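# Bridge lavender case over blocks, stand blue block on top

## Task

Place the lavender case so it spans the red and green blocks, supported by both of them like a bridge. Then set the blue block standing upright on top of the case. At the end neither gripper may be touching any of the four objects.

## Robot and tools

Robot and frames. There are two arms, left_arm and right_arm, each with a two-finger gripper. The scene frame has its origin at table-top height, halfway between the nominal arm bases. +z points up, +x points out over the table, and left_arm sits on the +y side. Image left and right do not match arm names. Calibrated bases: left_arm at (+0.041, +0.344, +0.047) m with no rotation; right_arm at (-0.030, -0.329, +0.013) m, turned slightly (quat_wxyz +1.000, 0, 0, +0.019). Every hand pose, velocity and target is reported in that arm's own base frame. The table and the fixed cameras use the scene frame. A gripper's fingers point along its +z axis and open and close along its y axis. end_effector_position is the spot between the pads, roughly 1 cm short of the tips.

execute_actions(actions, cameras). actions is a list of up to 15 actions. Each action is a table of up to 15 rows, and each row is one control step of 1/30 s. A shorter table repeats its final row until 15 steps have run. A row is always 14 numbers in [-1, 1], even when only one arm moves. The first 7 are for left_arm: dx, dy, dz, rx, ry, rz, opening. The last 7 are the same for right_arm. The six pose numbers are an offset, not a pose. They count from that arm's Hand target as it stood when the action began, along the arm's own base axes, and rotation is about the Hand target's position. Every row counts from that same start, not from the row before it. Repeating an offset in a later action moves the hand further. Scale: 1.0 equals 0.6 m or 180 degrees. rx, ry, rz form one rotation vector. A translation longer than 1.0 is cut back along its line. The opening is absolute: +1 is fully open (0.094 m) and -1 is closed. Sending six zeros re-requests the current Hand target. Images come back only for an empty actions list, or when cameras names them: ["all"], [] or a list of names. An unknown name voids the call.

move(target, speed, blend, opening_speed, grip_force, blocking, cameras). target is one 14-number row laid out as above, or a list of up to 15 rows. Every row is an offset from the Hand targets at the start of the move, not from the previous row. Paths are straight, end together, last at least 0.5 s and stop after 10 s even if short. They do not avoid obstacles or the other arm. speed is the top path speed in m/s, 0.002 to 2.9, default 0.25. Turning is capped at twice that figure in rad/s. It can be one number or one per target. blend is in metres and rounds corners at intermediate targets; 0 means a full stop at each one. opening_speed is the change in commanded opening per second on the -1..+1 scale, at least 0.2. Use it for fragile or soft items. grip_force is roughly the newtons per finger pad, 10 to 50, given as one value or one per arm. It stays in effect once set, and low values close slowly. blocking=false returns after about 0.5 s while the move carries on. The result adds a "move:" line: done, off_target, moving, held, fault and so on, plus limits such as paced (pose clipped) or held (steps withheld).

wait(seconds 0 to 10) lets time pass with commands held. stop brakes a running move, which needs some distance. zoom_image(camera, region) enlarges part of the newest full image from cam_head_left or cam_head_right. region is [x0, y0, x1, y1] in pixels from the top-left, at most 504 wide and 504 tall. finished_scene(scene) ends the scene for good and the result usually reports success. After ending scene 1, make no further calls in that reply.

Reading results. Hand target is the last commanded pose after clipping, and the next offsets start from it. The gripper often comes to rest a few cm short, especially when loaded. That is not proof of contact. Resend the missing distance as an offset. Orientation commands are clipped to within 40 degrees of the measured orientation at each step. grip_measured uses the same scale as the opening. It reads a little wide when empty, and a few thousandths narrower than a firmly gripped part. grip_effort_nm is the gripper motor effort; negative means closing. It is not pad force. Tool commands shows what each gripper is currently being sent. Sending 0 as an opening is a real command, so resend the present value to leave a gripper alone. Also reported: Joint velocities ("within noise" when still), Joint torques (including arm weight, with offsets and noise) and motor temperatures. Joint order is waist, shoulder, elbow, wrist pitch, wrist yaw, wrist roll, then gripper.

Cameras. cam_head_left and cam_head_right are 896x504 head cameras on one bar, calibrated in the scene frame. Expect errors of a few mm and degrees.

Things to avoid:
- Dropping parts, releasing a moving part, slamming or striking, and hard pressing. A target set well past a contact presses harder, and faster moves hit harder.
- Knocking anything off the table, or leaving it off the table. Either fails the task.
- Any bump between the two arms, or one gripper closing on the other's fingers.
- Loading a wrist-camera cable. A cable touching something counts as the hand touching it.
- Paths that pass near an arm's own base. Route around it instead.
- Long holds, stretched-out poses and pushing at unreachable targets. These heat motors: 75 °C gives a warning, 90 °C folds the arm away for the rest of the scene, and 100 °C makes it go limp.
- Leaving an arm pressing after being blocked. Send a target back past the gripper to release it.

Open a gripper well above grip_measured to let go. Loose objects may occasionally be nudged by outside pushes.

Each tool is called after "Call:" as name([rows], argument=value, ...), one row to a line, values as JSON.

## Session

Call:
execute_actions(actions=[])

Scene clock: 0.00 s.
left_arm: end_effector_position=(+0.3956, +0.0319, +0.1019) grip_measured=+1.000 grip_effort_nm=n/a end_effector_quat_wxyz=(+0.584, -0.058, +0.805, +0.084) | right_arm: end_effector_position=(+0.4006, -0.0040, +0.1095) grip_measured=+1.000 grip_effort_nm=n/a end_effector_quat_wxyz=(+0.592, -0.017, +0.803, +0.060)
Joint positions: left_arm=[-0.025 1.542 0.36 0.866 -0.228 -0.004 0.094] | right_arm=[-0.112 1.529 0.378 0.848 -0.223 0.011 0.094]
Joint velocities: within noise
Joint torques (N m): no reading
Motor temperatures (°C): left_arm=[31 31 34 30 30 30 31] | right_arm=[28 31 32 31 32 33 29]
Heat: left arm: 34 °C; right arm: 33 °C.
Hand target: left_arm +0.3980, +0.0321, +0.1082; +0.591, -0.060, +0.800, +0.084 | right_arm +0.4025, -0.0041, +0.1151; +0.598, -0.018, +0.799, +0.059
Tool commands: left_gripper/opening=+1.0 right_gripper/opening=+1.0

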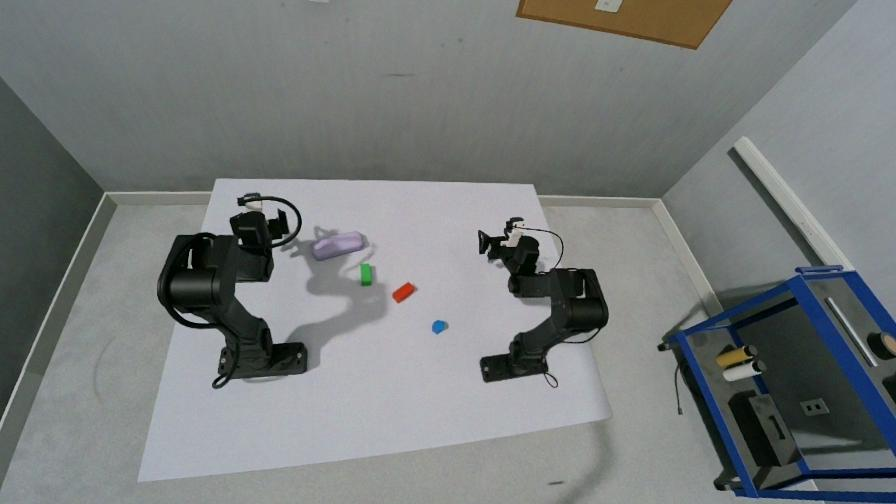

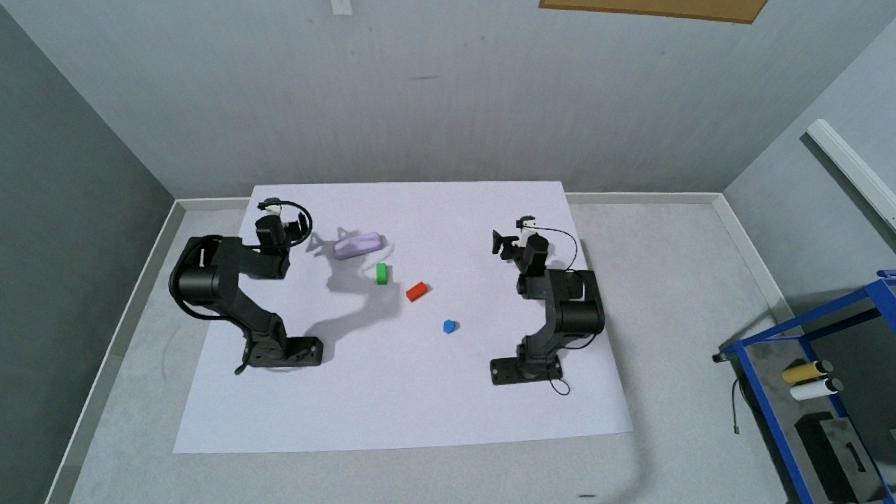

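Call:
zoom_image(camera="cam_head_right", region=[320, 215, 480, 345])

Call:
zoom_image(camera="cam_head_left", region=[300, 215, 460, 345])

Scaled by 3.150 from the camera's 896x504 image, which has a finer 1280x720 frame.

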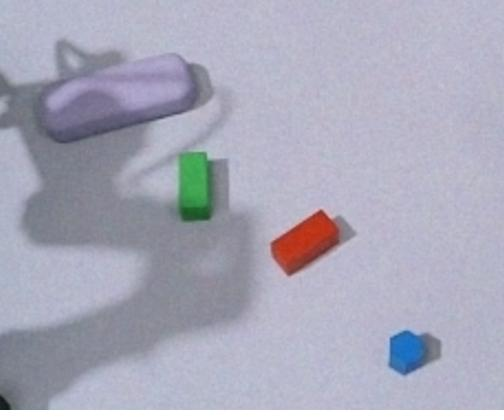

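Scaled by 3.150 from the camera's 896x504 image, which has a finer 1280x720 frame.

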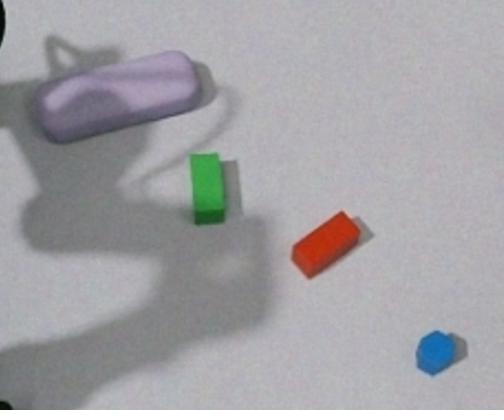

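Call:
move(target=[-0.073,-0.325,0.02,0.2334,0.3787,-0.4153,1,-0.424,0.365,0.02,-0.242,0.350,0.263,1], speed=0.5, cameras=["all"])

Call:
zoom_image(camera="cam_head_right", region=[320, 195, 500, 345])

Call:
zoom_image(camera="cam_head_left", region=[300, 195, 480, 345])

Scene clock: 13.03 s.
left_arm: end_effector_position=(+0.3491, -0.1611, +0.1164) grip_measured=+1.000 grip_effort_nm=-0.01 end_effector_quat_wxyz=(-0.005, +0.634, +0.773, -0.003) | right_arm: end_effector_position=(+0.1468, +0.2085, +0.1204) grip_measured=+1.000 grip_effort_nm=-0.04 end_effector_quat_wxyz=(-0.008, -0.487, +0.873, -0.007)
Joint positions: left_arm=[-0.433 2.024 1.827 -1.385 0.004 0.94 0.094] | right_arm=[0.957 1.526 1.24 -1.305 0.006 -0.06 0.094]
Joint torques (N m): left_arm=[-0.05 -8.49 9.18 -0.01 -0.06 0.1] | right_arm=[0.51 -4.97 8.18 0.43 -0.07 0.1]
Heat: left arm: 35 °C; right arm: 33 °C.
Hand target: left_arm +0.3543, -0.1629, +0.1202; +0.000, +0.639, +0.769, +0.000 | right_arm +0.1481, +0.2149, +0.1270; -0.001, -0.485, +0.874, +0.000
Off the commanded pose: left_arm 0.007 m, 1 deg | right_arm 0.009 m, 1 deg.
move: done

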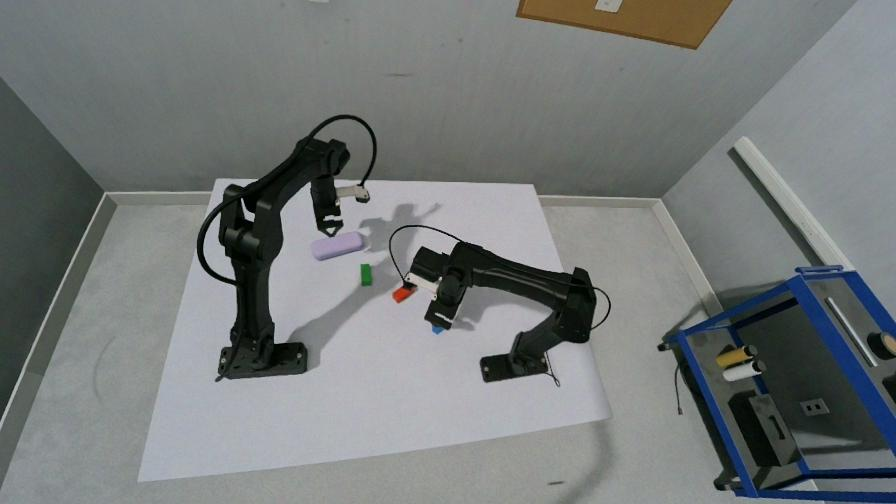

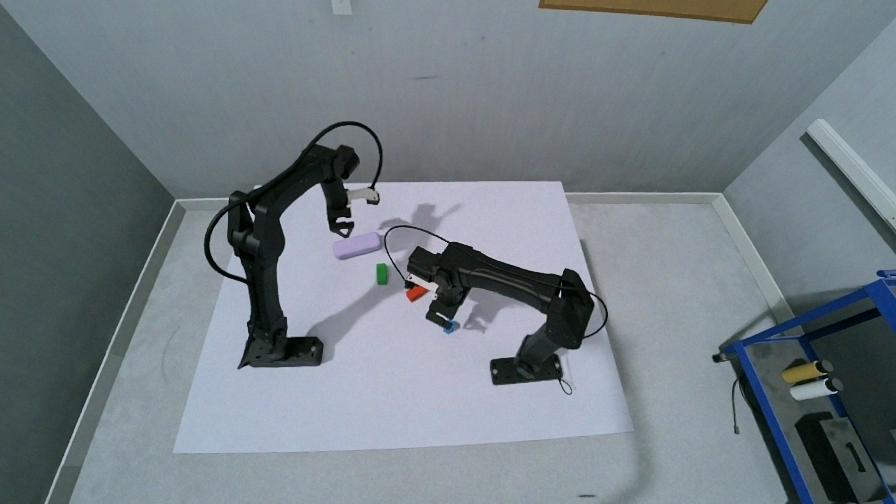

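Scaled by 2.800 from the camera's 896x504 image, which has a finer 1280x720 frame.

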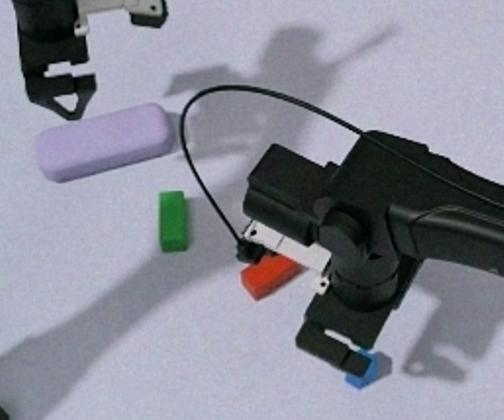

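Scaled by 2.800 from the camera's 896x504 image, which has a finer 1280x720 frame.

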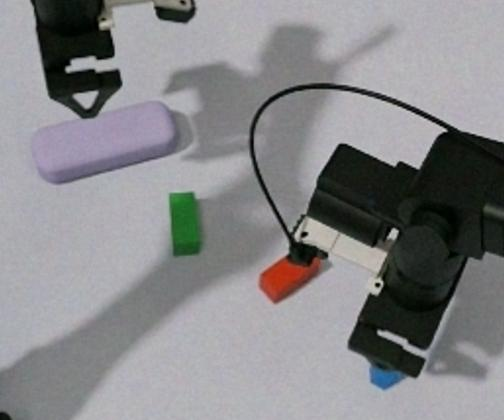

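Call:
zoom_image(camera="cam_head_right", region=[420, 290, 480, 350])

Call:
zoom_image(camera="cam_head_left", region=[410, 290, 470, 350])

Scaled by 8.400 from the camera's 896x504 image, which has a finer 1280x720 frame.

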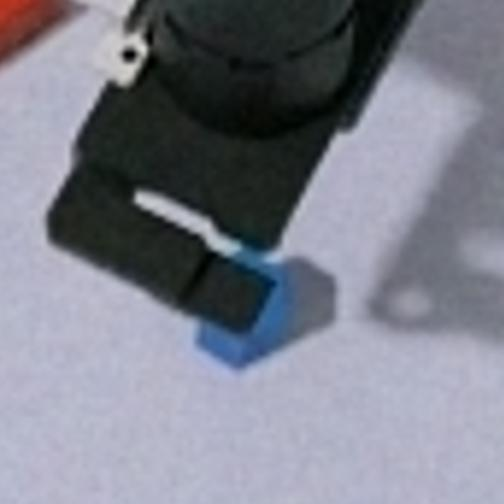

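Scaled by 8.400 from the camera's 896x504 image, which has a finer 1280x720 frame.

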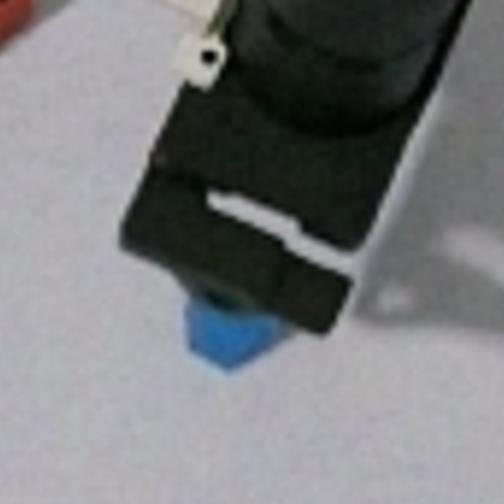

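Call:
move(target=[0.0067,-0.0267,-0.232,0,0,0,1,-0.0117,-0.0025,-0.172,0,0,0,1], cameras=["all"])

Call:
zoom_image(camera="cam_head_right", region=[320, 195, 500, 345])

Call:
zoom_image(camera="cam_head_left", region=[300, 195, 480, 345])

Scene clock: 18.97 s.
left_arm: end_effector_position=(+0.3568, -0.1764, -0.0172) grip_measured=+1.000 grip_effort_nm=-0.01 end_effector_quat_wxyz=(-0.005, +0.641, +0.768, -0.002) | right_arm: end_effector_position=(+0.1436, +0.2118, +0.0273) grip_measured=+1.000 grip_effort_nm=-0.04 end_effector_quat_wxyz=(+0.000, -0.486, +0.874, -0.003)
Joint positions: left_arm=[-0.461 2.177 1.52 -0.925 0.002 0.929 0.094] | right_arm=[0.974 1.599 0.931 -0.906 0.005 -0.041 0.094]
Joint torques (N m): left_arm=[-0.47 -10.03 5.45 0.25 -0.02 -0.1] | right_arm=[0.7 -5.29 4.36 0.68 -0.07 0.11]
Heat: left arm: 36 °C; right arm: 33 °C.
Hand target: left_arm +0.3582, -0.1790, -0.0191; +0.000, +0.639, +0.769, +0.000 | right_arm +0.1411, +0.2134, +0.0238; -0.001, -0.485, +0.874, +0.000
Off the commanded pose: left_arm 0.003 m, 1 deg | right_arm 0.005 m, 0 deg.
move: done

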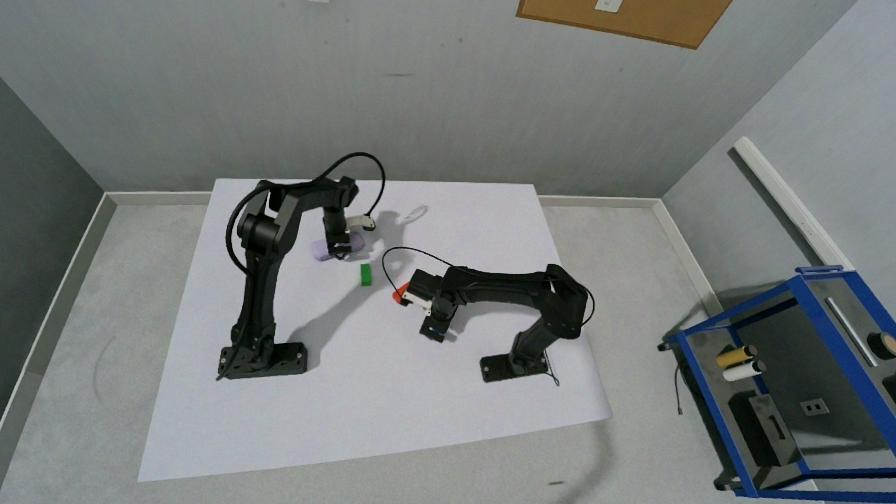

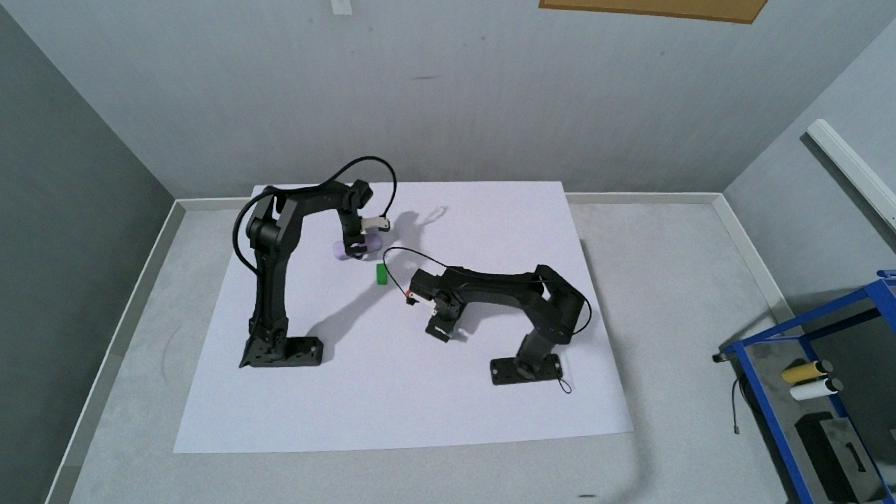

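Scaled by 2.800 from the camera's 896x504 image, which has a finer 1280x720 frame.

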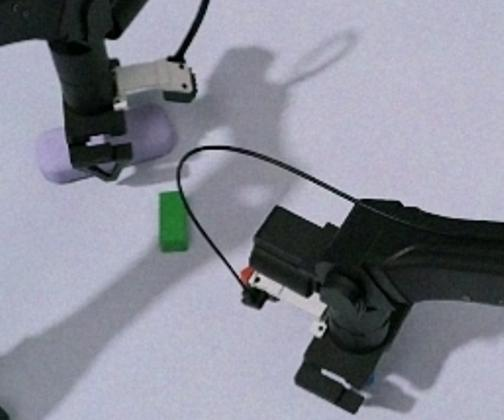

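Scaled by 2.800 from the camera's 896x504 image, which has a finer 1280x720 frame.

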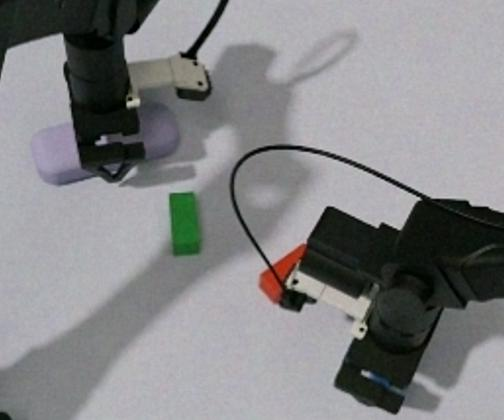

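Call:
move(target=[0,0,0,0,0,0,-1,0,0,0,0,0,0,-1], grip_force=35)

Scene clock: 22.77 s.
left_arm: end_effector_position=(+0.3585, -0.1767, -0.0172) grip_measured=+0.338 grip_effort_nm=-0.76 end_effector_quat_wxyz=(-0.003, +0.640, +0.769, +0.000) | right_arm: end_effector_position=(+0.1437, +0.2120, +0.0273) grip_measured=-0.341 grip_effort_nm=-0.75 end_effector_quat_wxyz=(+0.000, -0.486, +0.874, -0.003)
Joint positions: left_arm=[-0.461 2.177 1.52 -0.919 -0.001 0.927 0.063] | right_arm=[0.974 1.599 0.931 -0.905 0.005 -0.041 0.031]
Joint torques (N m): left_arm=[-0.47 -10.03 5.46 0.21 0.01 -0.08] | right_arm=[0.68 -5.29 4.33 0.66 -0.05 0.12]
Heat: left arm: 36 °C; right arm: 33 °C.
Hand target: left_arm +0.3582, -0.1791, -0.0191; +0.000, +0.639, +0.769, +0.000 | right_arm +0.1411, +0.2134, +0.0238; -0.001, -0.486, +0.874, +0.000
Off the commanded pose: left_arm 0.003 m, 0 deg | right_arm 0.005 m, 0 deg.
grip_force (N): 35, 35
move: done

Call:
move([
  [0,0,0.167,0,0,0,-1,0,0,0.167,0,0,0,-1],
  [-0.2335,-0.235,0.167,0,0,-0.2256,-1,0.1,-0.22,0.167,0,0,0,-1],
], blend=0.03, speed=0.35, cameras=["all"])

Call:
zoom_image(camera="cam_head_right", region=[320, 195, 500, 345])

Call:
zoom_image(camera="cam_head_left", region=[300, 195, 480, 345])

Scene clock: 26.87 s.
left_arm: end_effector_position=(+0.2140, -0.3144, +0.0682) grip_measured=+0.338 grip_effort_nm=-0.75 end_effector_quat_wxyz=(-0.018, +0.863, +0.505, +0.001) | right_arm: end_effector_position=(+0.2050, +0.0839, +0.1229) grip_measured=-0.342 grip_effort_nm=-0.79 end_effector_quat_wxyz=(-0.002, -0.485, +0.874, -0.003)
Joint positions: left_arm=[-0.978 2.041 1.66 -1.226 -0.004 1.105 0.063] | right_arm=[0.39 1.381 1.124 -1.316 0.007 -0.623 0.031]
Joint torques (N m): left_arm=[0.28 -10.69 8.99 -0.05 0.03 0.12] | right_arm=[-0.81 -5.75 4.63 0.45 -0.07 -0.16]
Heat: left arm: 36 °C; right arm: 33 °C.
Hand target: left_arm +0.2182, -0.3200, +0.0811; -0.001, +0.866, +0.499, +0.000 | right_arm +0.2010, +0.0814, +0.1240; -0.001, -0.485, +0.874, +0.000
Off the commanded pose: left_arm 0.015 m, 2 deg | right_arm 0.005 m, 0 deg.
grip_force (N): 35, 35
move: off_target (left_arm)

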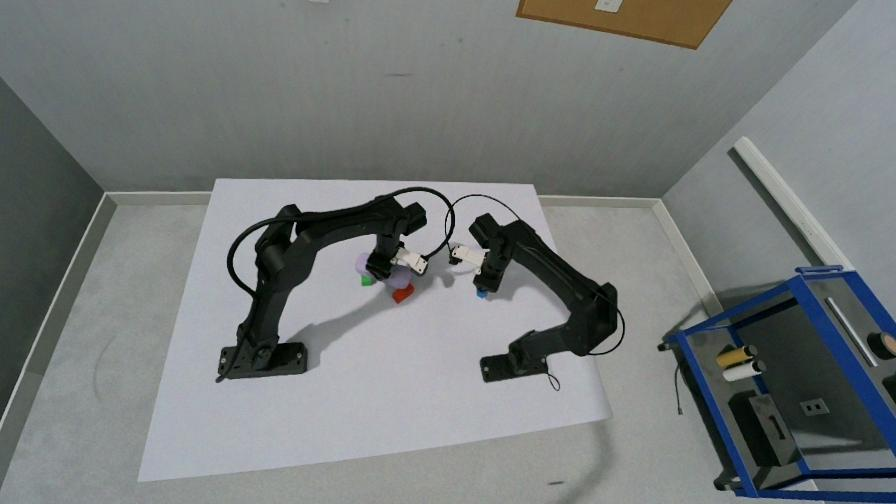

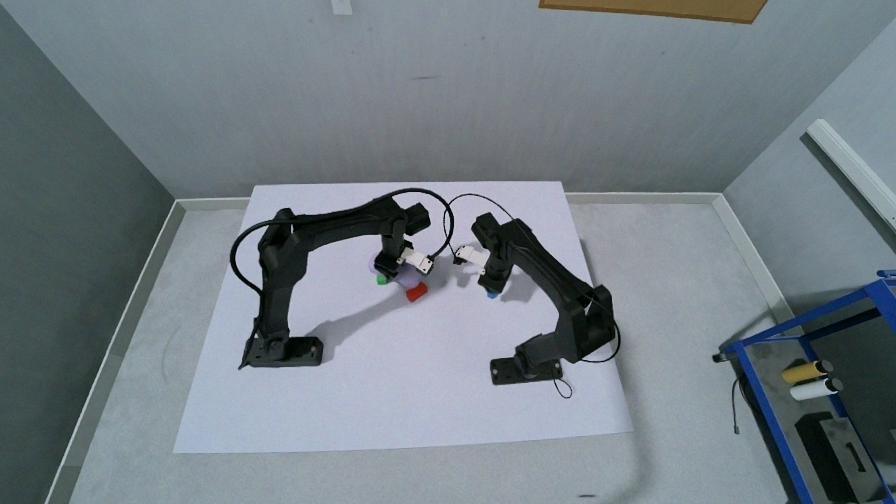

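Scaled by 2.800 from the camera's 896x504 image, which has a finer 1280x720 frame.

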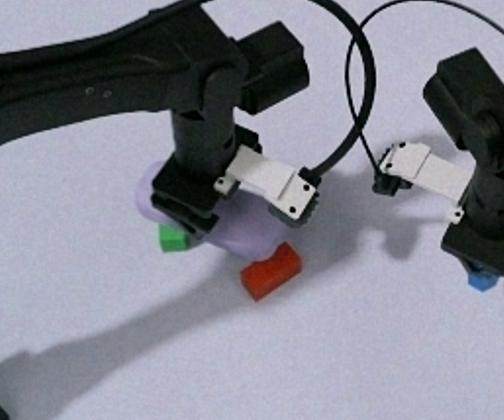

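Scaled by 2.800 from the camera's 896x504 image, which has a finer 1280x720 frame.

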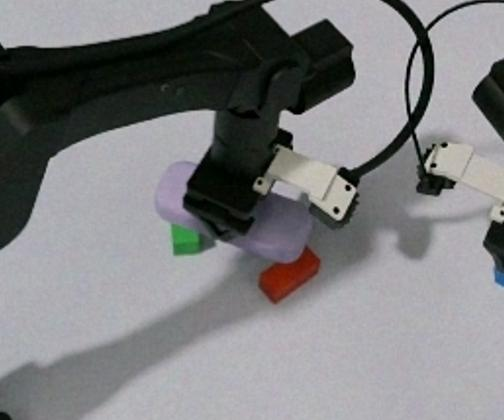

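Call:
move(target=[0.0067,-0.0083,-0.082,0,0,0,-1,0,0,0,0,0,0,-1], cameras=["all"])

Call:
zoom_image(camera="cam_head_right", region=[350, 235, 450, 315])

Call:
zoom_image(camera="cam_head_left", region=[330, 235, 430, 315])

Scene clock: 31.57 s.
left_arm: end_effector_position=(+0.2203, -0.3237, +0.0330) grip_measured=+0.338 grip_effort_nm=-0.76 end_effector_quat_wxyz=(-0.006, +0.864, +0.503, +0.002) | right_arm: end_effector_position=(+0.2050, +0.0839, +0.1229) grip_measured=-0.342 grip_effort_nm=-0.79 end_effector_quat_wxyz=(-0.002, -0.485, +0.874, -0.003)
Joint positions: left_arm=[-0.978 2.088 1.589 -1.083 -0.004 1.109 0.063] | right_arm=[0.39 1.381 1.124 -1.316 0.007 -0.624 0.031]
Joint torques (N m): left_arm=[0.43 -9.8 5.78 0.23 0.03 0.1] | right_arm=[-0.77 -5.76 4.64 0.46 -0.07 -0.06]
Heat: left arm: 36 °C; right arm: 33 °C.
Hand target: left_arm +0.2222, -0.3250, +0.0320; -0.001, +0.866, +0.499, +0.000 | right_arm +0.2010, +0.0814, +0.1240; -0.001, -0.485, +0.874, +0.000
Off the commanded pose: left_arm 0.003 m, 1 deg | right_arm 0.005 m, 0 deg.
grip_force (N): 35, 35
move: done

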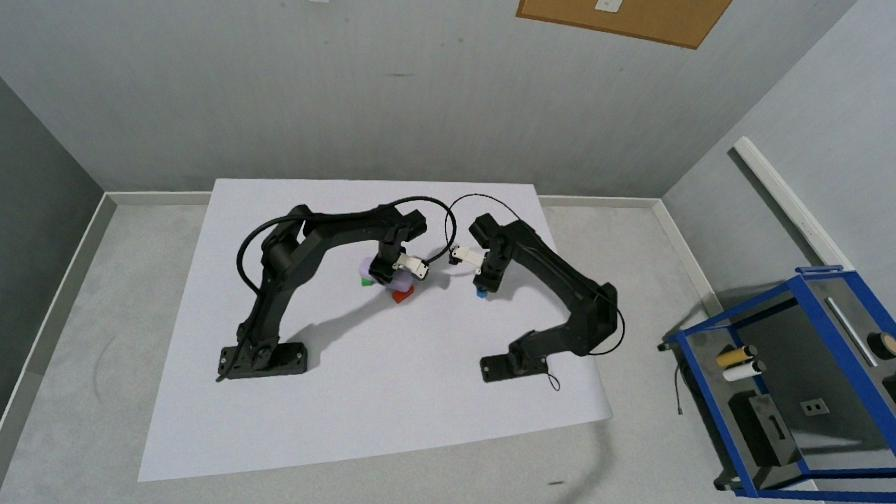

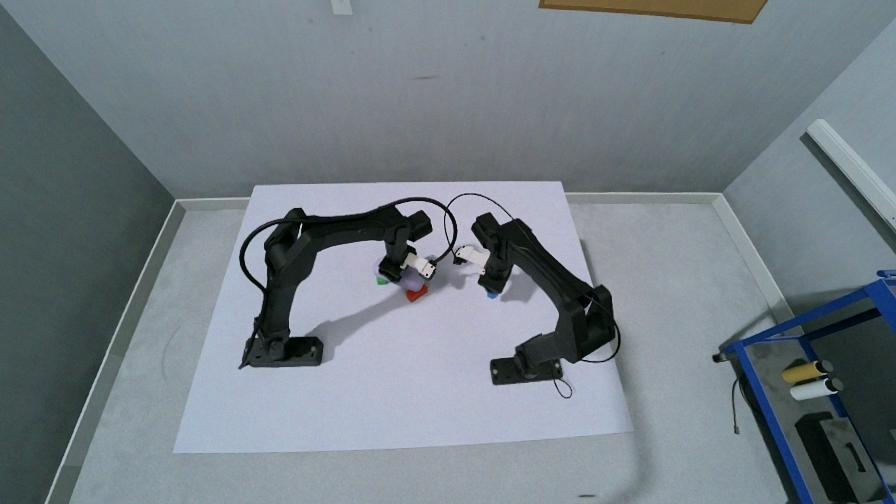

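Scaled by 5.040 from the camera's 896x504 image, which has a finer 1280x720 frame.

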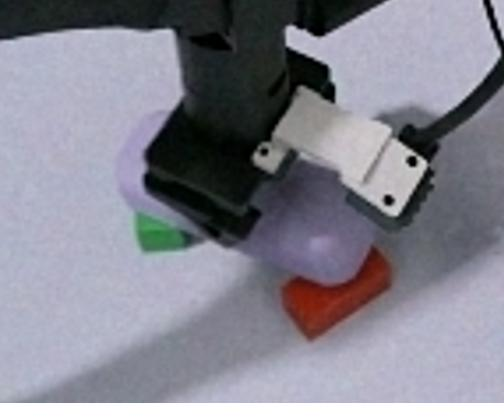

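Scaled by 5.040 from the camera's 896x504 image, which has a finer 1280x720 frame.

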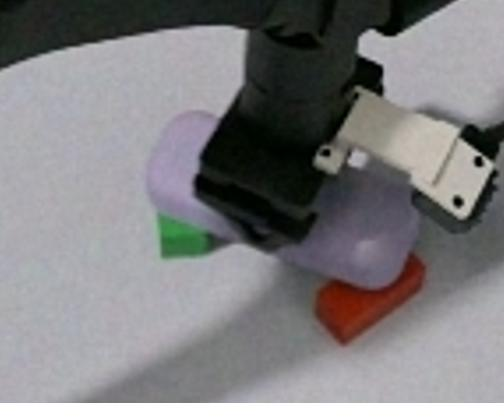

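Call:
move(target=[-0.01,-0.005,-0.022,0,0,0,-1,0,0,0,0,0,0,-1], speed=0.05, cameras=["all"])

Call:
zoom_image(camera="cam_head_right", region=[350, 235, 450, 315])

Call:
zoom_image(camera="cam_head_left", region=[330, 235, 430, 315])

Scene clock: 33.50 s.
left_arm: end_effector_position=(+0.2187, -0.3268, +0.0245) grip_measured=+0.338 grip_effort_nm=-0.76 end_effector_quat_wxyz=(+0.002, +0.866, +0.500, +0.002) | right_arm: end_effector_position=(+0.2050, +0.0839, +0.1229) grip_measured=-0.342 grip_effort_nm=-0.79 end_effector_quat_wxyz=(-0.002, -0.485, +0.874, -0.003)
Joint positions: left_arm=[-0.985 2.09 1.558 -1.035 -0.004 1.109 0.063] | right_arm=[0.39 1.381 1.124 -1.316 0.007 -0.624 0.031]
Joint torques (N m): left_arm=[-0.5 -9.06 5.3 0.25 0.04 -0.06] | right_arm=[-0.77 -5.82 4.66 0.43 -0.08 -0.07]
Heat: left arm: 36 °C; right arm: 33 °C.
Hand target: left_arm +0.2161, -0.3281, +0.0188; -0.001, +0.866, +0.499, +0.000 | right_arm +0.2010, +0.0814, +0.1240; -0.001, -0.485, +0.874, +0.000
Off the commanded pose: left_arm 0.006 m, 0 deg | right_arm 0.005 m, 0 deg.
grip_force (N): 35, 35
move: done

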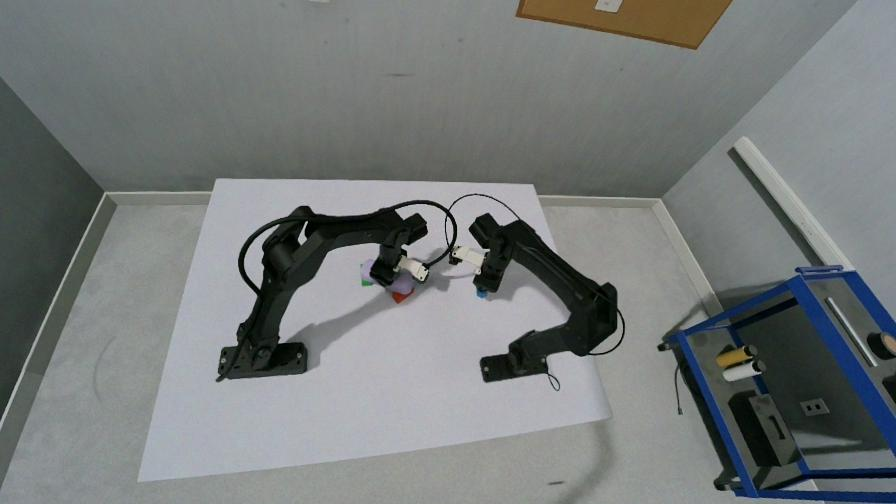

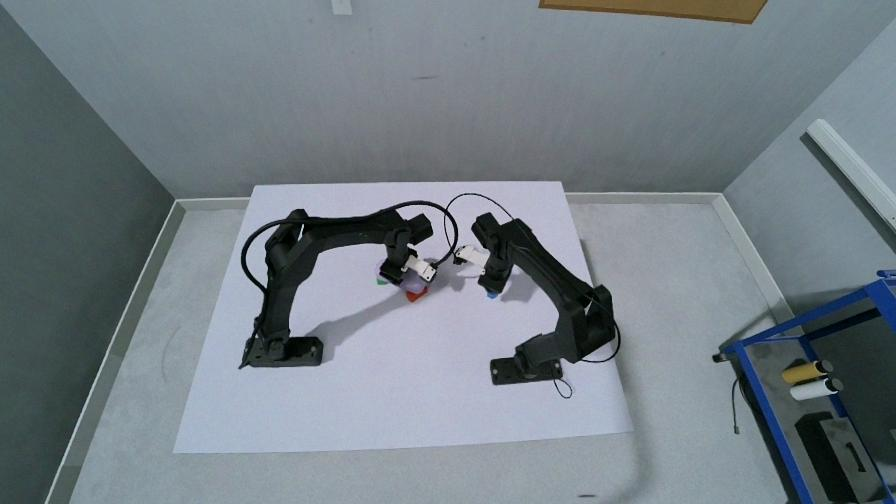

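Scaled by 5.040 from the camera's 896x504 image, which has a finer 1280x720 frame.

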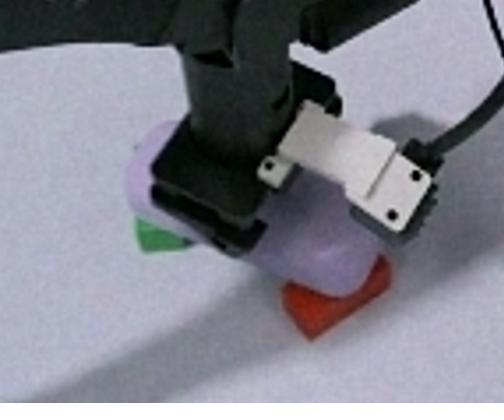

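Scaled by 5.040 from the camera's 896x504 image, which has a finer 1280x720 frame.

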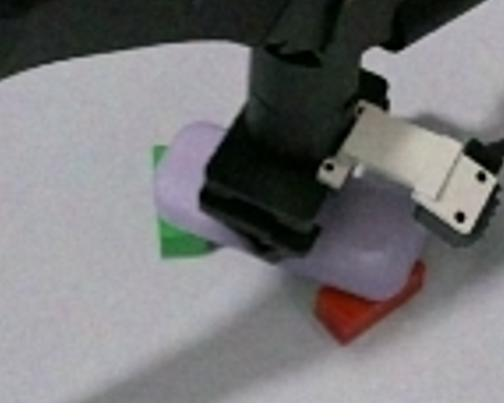

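Call:
move(target=[0,0.003,-0.014,0,0,0,-1,0,0,0,0,0,0,-1], speed=0.04)

Scene clock: 35.00 s.
left_arm: end_effector_position=(+0.2179, -0.3255, +0.0157) grip_measured=+0.338 grip_effort_nm=-0.76 end_effector_quat_wxyz=(+0.001, +0.866, +0.500, +0.002) | right_arm: end_effector_position=(+0.2050, +0.0839, +0.1229) grip_measured=-0.342 grip_effort_nm=-0.79 end_effector_quat_wxyz=(-0.002, -0.485, +0.874, -0.003)
Joint positions: left_arm=[-0.985 2.096 1.53 -1.003 -0.004 1.109 0.063] | right_arm=[0.39 1.381 1.124 -1.316 0.007 -0.624 0.031]
Joint torques (N m): left_arm=[-0.25 -9.13 5.29 0.24 0.04 -0.04] | right_arm=[-0.69 -5.75 4.66 0.46 -0.07 -0.06]
Heat: left arm: 36 °C; right arm: 33 °C.
Hand target: left_arm +0.2162, -0.3263, +0.0104; +0.000, +0.866, +0.499, +0.000 | right_arm +0.2010, +0.0814, +0.1240; -0.001, -0.485, +0.874, +0.000
Off the commanded pose: left_arm 0.006 m, 0 deg | right_arm 0.005 m, 0 deg.
grip_force (N): 35, 35
move: done

Call:
move(target=[0,0,-0.008,0,0,0,-1,0,0,0,0,0,0,-1], speed=0.04, cameras=["all"])

Call:
zoom_image(camera="cam_head_left", region=[330, 235, 430, 315])

Scene clock: 36.20 s.
left_arm: end_effector_position=(+0.2185, -0.3264, +0.0150) grip_measured=+0.331 grip_effort_nm=-0.75 end_effector_quat_wxyz=(+0.004, +0.866, +0.500, +0.002) | right_arm: end_effector_position=(+0.2050, +0.0839, +0.1229) grip_measured=-0.342 grip_effort_nm=-0.79 end_effector_quat_wxyz=(-0.002, -0.485, +0.874, -0.003)
Joint positions: left_arm=[-0.985 2.096 1.527 -0.994 -0.004 1.109 0.063] | right_arm=[0.39 1.381 1.124 -1.316 0.007 -0.624 0.031]
Joint torques (N m): left_arm=[-0.25 -8.64 4.64 0.34 0.04 -0.04] | right_arm=[-0.79 -5.86 4.67 0.44 -0.07 -0.07]
Heat: left arm: 36 °C; right arm: 33 °C.
Hand target: left_arm +0.2161, -0.3262, +0.0056; -0.001, +0.866, +0.499, +0.000 | right_arm +0.2010, +0.0814, +0.1240; -0.001, -0.485, +0.874, +0.000
Off the commanded pose: left_arm 0.010 m, 1 deg | right_arm 0.005 m, 0 deg.
grip_force (N): 35, 35
move: done

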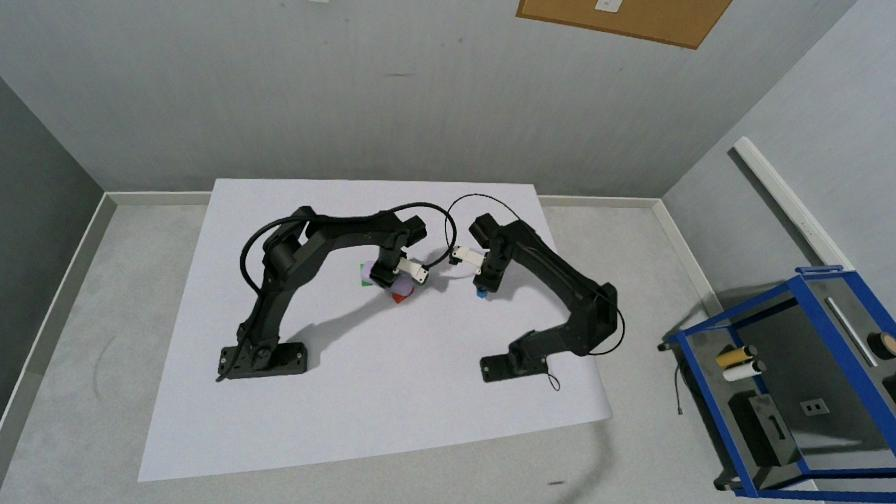

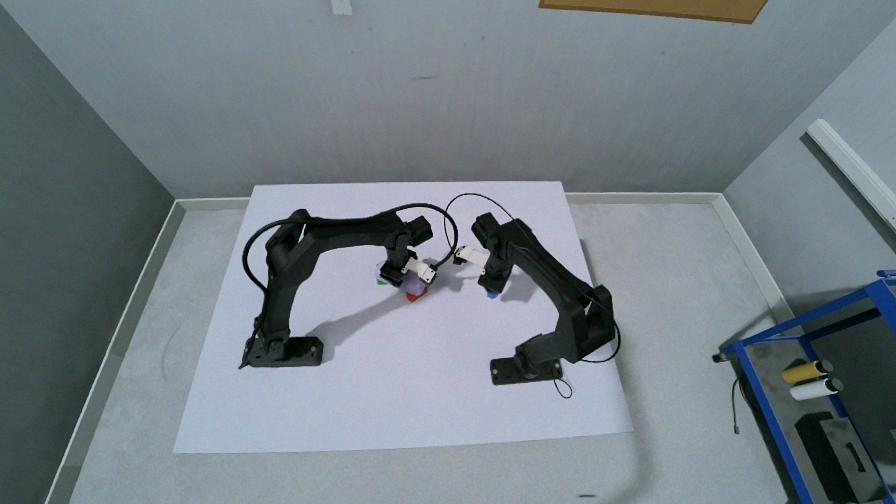

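Scaled by 5.040 from the camera's 896x504 image, which has a finer 1280x720 frame.

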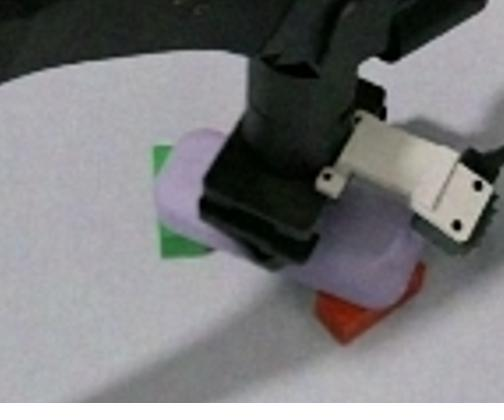

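Call:
move([
  [0,0,0.009,0,0,0,1,0,0,0,0,0,0,-1],
  [0,0,0.2,0,0,0,1,0,0,0,0,0,0,-1],
  [0.2,0.4,0.2,0,0,0.2,1,0,0,0,0,0,0,-1],
], blend=[0,0.03,0], speed=0.3, cameras=["all"])

Call:
zoom_image(camera="cam_head_left", region=[330, 235, 490, 315])

Call:
zoom_image(camera="cam_head_right", region=[350, 235, 510, 315])

Scene clock: 40.00 s.
left_arm: end_effector_position=(+0.3319, -0.0817, +0.1189) grip_measured=+0.998 grip_effort_nm=0.11 end_effector_quat_wxyz=(-0.011, +0.663, +0.749, +0.000) | right_arm: end_effector_position=(+0.2050, +0.0839, +0.1229) grip_measured=-0.342 grip_effort_nm=-0.79 end_effector_quat_wxyz=(-0.002, -0.486, +0.874, -0.003)
Joint positions: left_arm=[-0.249 1.858 1.608 -1.341 -0.009 1.199 0.094] | right_arm=[0.39 1.381 1.124 -1.316 0.007 -0.625 0.031]
Joint torques (N m): left_arm=[-0.47 -7.98 8.77 0 0.09 0.09] | right_arm=[-0.88 -5.78 4.63 0.45 -0.06 -0.06]
Heat: left arm: 36 °C; right arm: 33 °C.
Hand target: left_arm +0.3361, -0.0862, +0.1256; +0.000, +0.670, +0.743, +0.000 | right_arm +0.2010, +0.0814, +0.1240; -0.001, -0.485, +0.874, +0.000
Off the commanded pose: left_arm 0.009 m, 2 deg | right_arm 0.005 m, 0 deg.
grip_force (N): 35, 35
move: done

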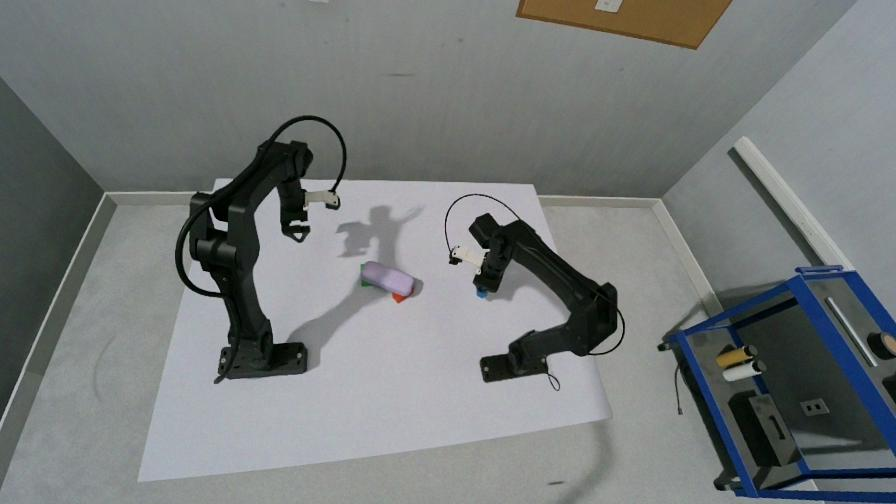

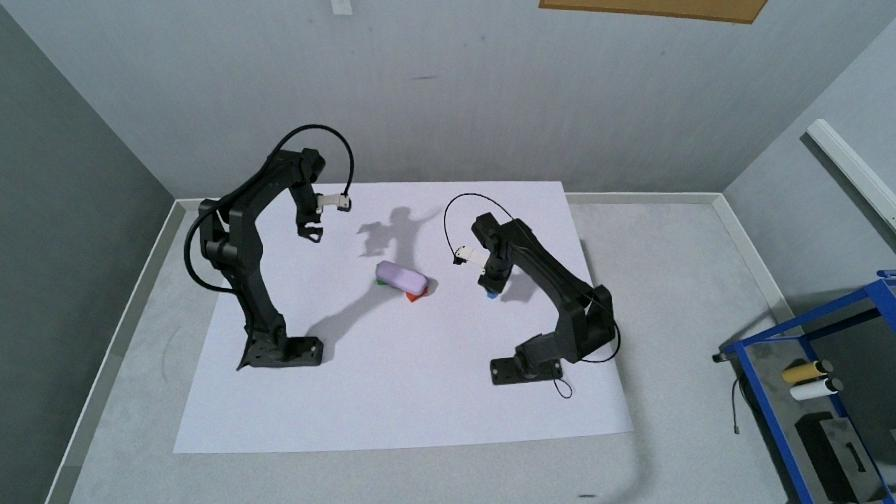

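Scaled by 3.150 from the camera's 896x504 image, which has a finer 1280x720 frame.

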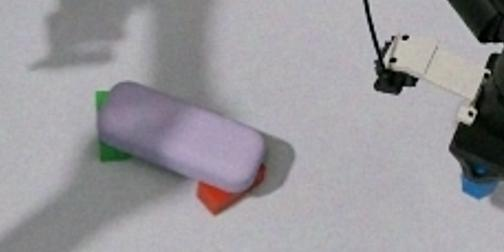

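Scaled by 3.150 from the camera's 896x504 image, which has a finer 1280x720 frame.

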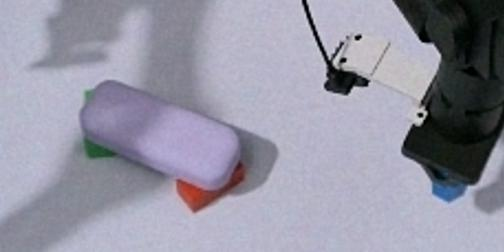

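Call:
move(target=[0,0,0,0,0,0,1,0.151,0.429,0.033,0,0,0,-1], speed=0.35, cameras=["all"])

Call:
zoom_image(camera="cam_head_left", region=[340, 235, 440, 315])

Call:
zoom_image(camera="cam_head_right", region=[350, 235, 450, 315])

Scene clock: 43.13 s.
left_arm: end_effector_position=(+0.3319, -0.0817, +0.1189) grip_measured=+0.998 grip_effort_nm=0.11 end_effector_quat_wxyz=(-0.011, +0.663, +0.749, +0.000) | right_arm: end_effector_position=(+0.2888, +0.3366, +0.1379) grip_measured=-0.342 grip_effort_nm=-0.79 end_effector_quat_wxyz=(+0.019, -0.491, +0.871, +0.006)
Joint positions: left_arm=[-0.249 1.858 1.608 -1.341 -0.009 1.2 0.094] | right_arm=[0.86 2.274 2.309 -1.565 0.001 -0.166 0.031]
Joint torques (N m): left_arm=[-0.47 -7.99 8.77 0 0.09 0.11] | right_arm=[-0.27 -11.07 7.95 0.51 0.01 0.11]
Heat: left arm: 36 °C; right arm: 33 °C.
Hand target: left_arm +0.3361, -0.0862, +0.1256; +0.000, +0.670, +0.743, +0.000 | right_arm +0.2916, +0.3389, +0.1438; -0.001, -0.485, +0.874, +0.000
Off the commanded pose: left_arm 0.009 m, 2 deg | right_arm 0.007 m, 3 deg.
joint sent to its limit (right arm) — joint 4 (wrist pitch), lower limit. The joint targets are off in orientation, not in position.
grip_force (N): 35, 35
move: off_target (right_arm)

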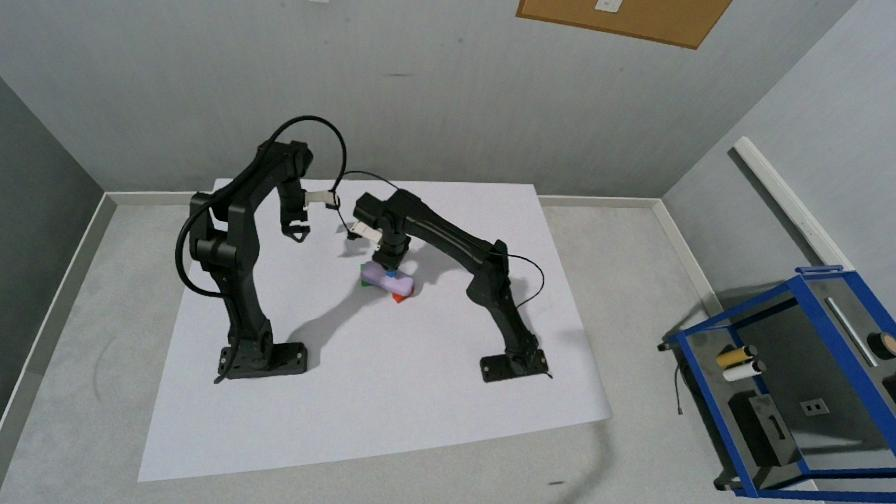

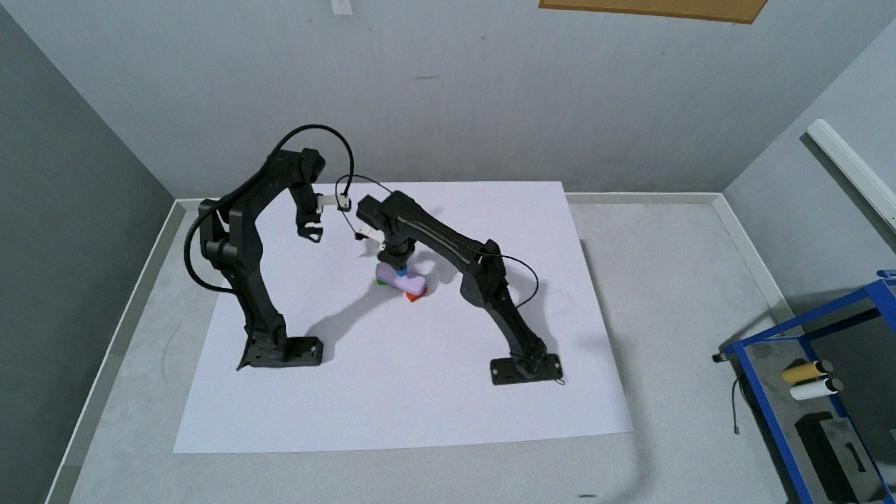

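Scaled by 5.040 from the camera's 896x504 image, which has a finer 1280x720 frame.

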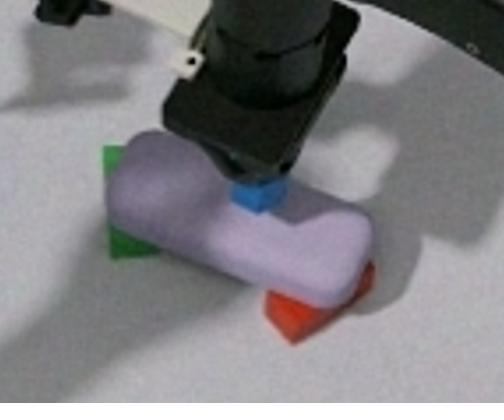

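Scaled by 5.040 from the camera's 896x504 image, which has a finer 1280x720 frame.

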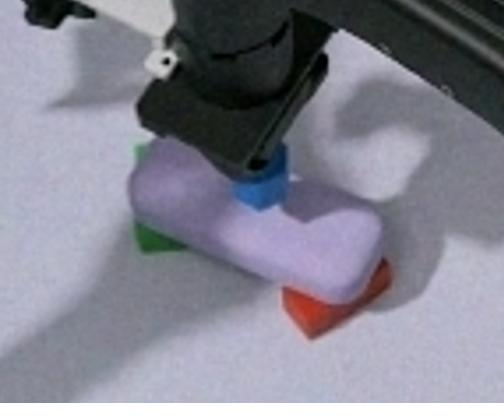

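Call:
move(target=[0,0,0,0,0,0,1,0.0135,0.0097,-0.073,0,0,0,-1], speed=0.1, cameras=["all"])

Call:
zoom_image(camera="cam_head_left", region=[340, 235, 440, 315])

Call:
zoom_image(camera="cam_head_right", region=[350, 235, 450, 315])

Scene clock: 45.60 s.
left_arm: end_effector_position=(+0.3319, -0.0817, +0.1189) grip_measured=+0.998 grip_effort_nm=0.11 end_effector_quat_wxyz=(-0.011, +0.663, +0.749, +0.000) | right_arm: end_effector_position=(+0.2933, +0.3417, +0.1014) grip_measured=-0.342 grip_effort_nm=-0.79 end_effector_quat_wxyz=(-0.008, -0.491, +0.871, -0.004)
Joint positions: left_arm=[-0.249 1.858 1.608 -1.341 -0.009 1.2 0.094] | right_arm=[0.86 2.36 2.309 -1.538 0.002 -0.166 0.031]
Joint torques (N m): left_arm=[-0.47 -7.98 8.79 0 0.09 0.11] | right_arm=[-0.79 -11.07 6.76 0.59 -0.01 0.07]
Heat: left arm: 36 °C; right arm: 33 °C.
Hand target: left_arm +0.3361, -0.0862, +0.1256; +0.000, +0.670, +0.743, +0.000 | right_arm +0.2997, +0.3446, +0.1000; -0.001, -0.485, +0.874, +0.000
Off the commanded pose: left_arm 0.009 m, 2 deg | right_arm 0.007 m, 1 deg.
grip_force (N): 35, 35
move: done

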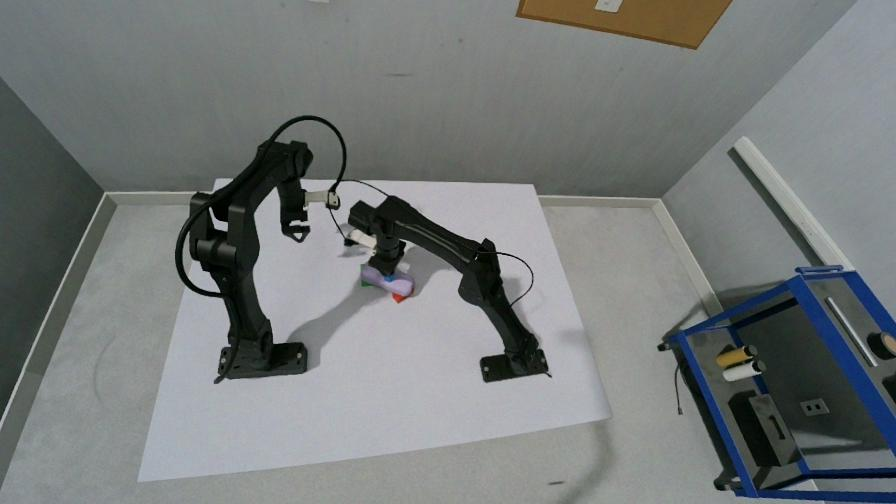

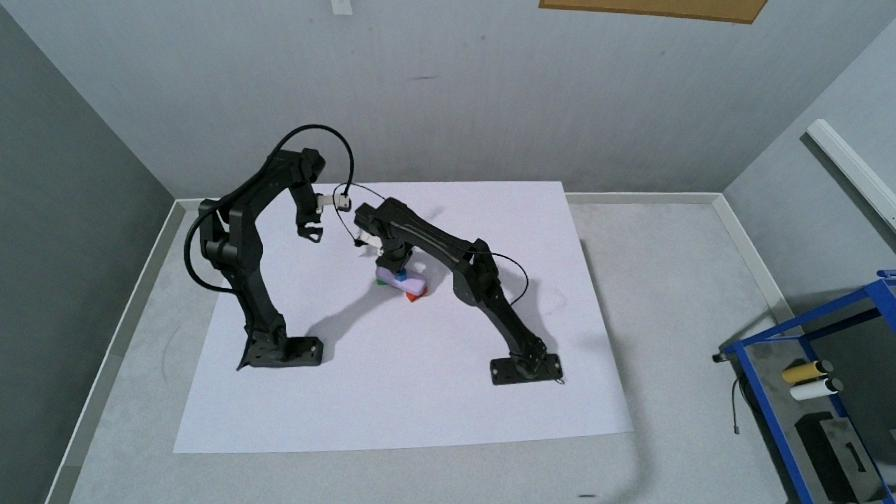

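Scaled by 5.040 from the camera's 896x504 image, which has a finer 1280x720 frame.

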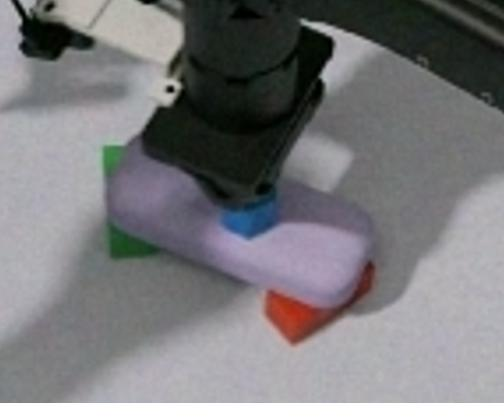

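Scaled by 5.040 from the camera's 896x504 image, which has a finer 1280x720 frame.

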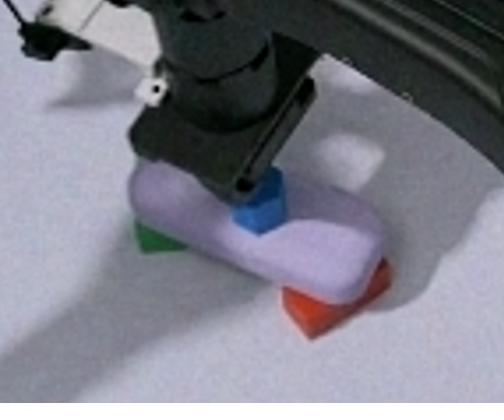

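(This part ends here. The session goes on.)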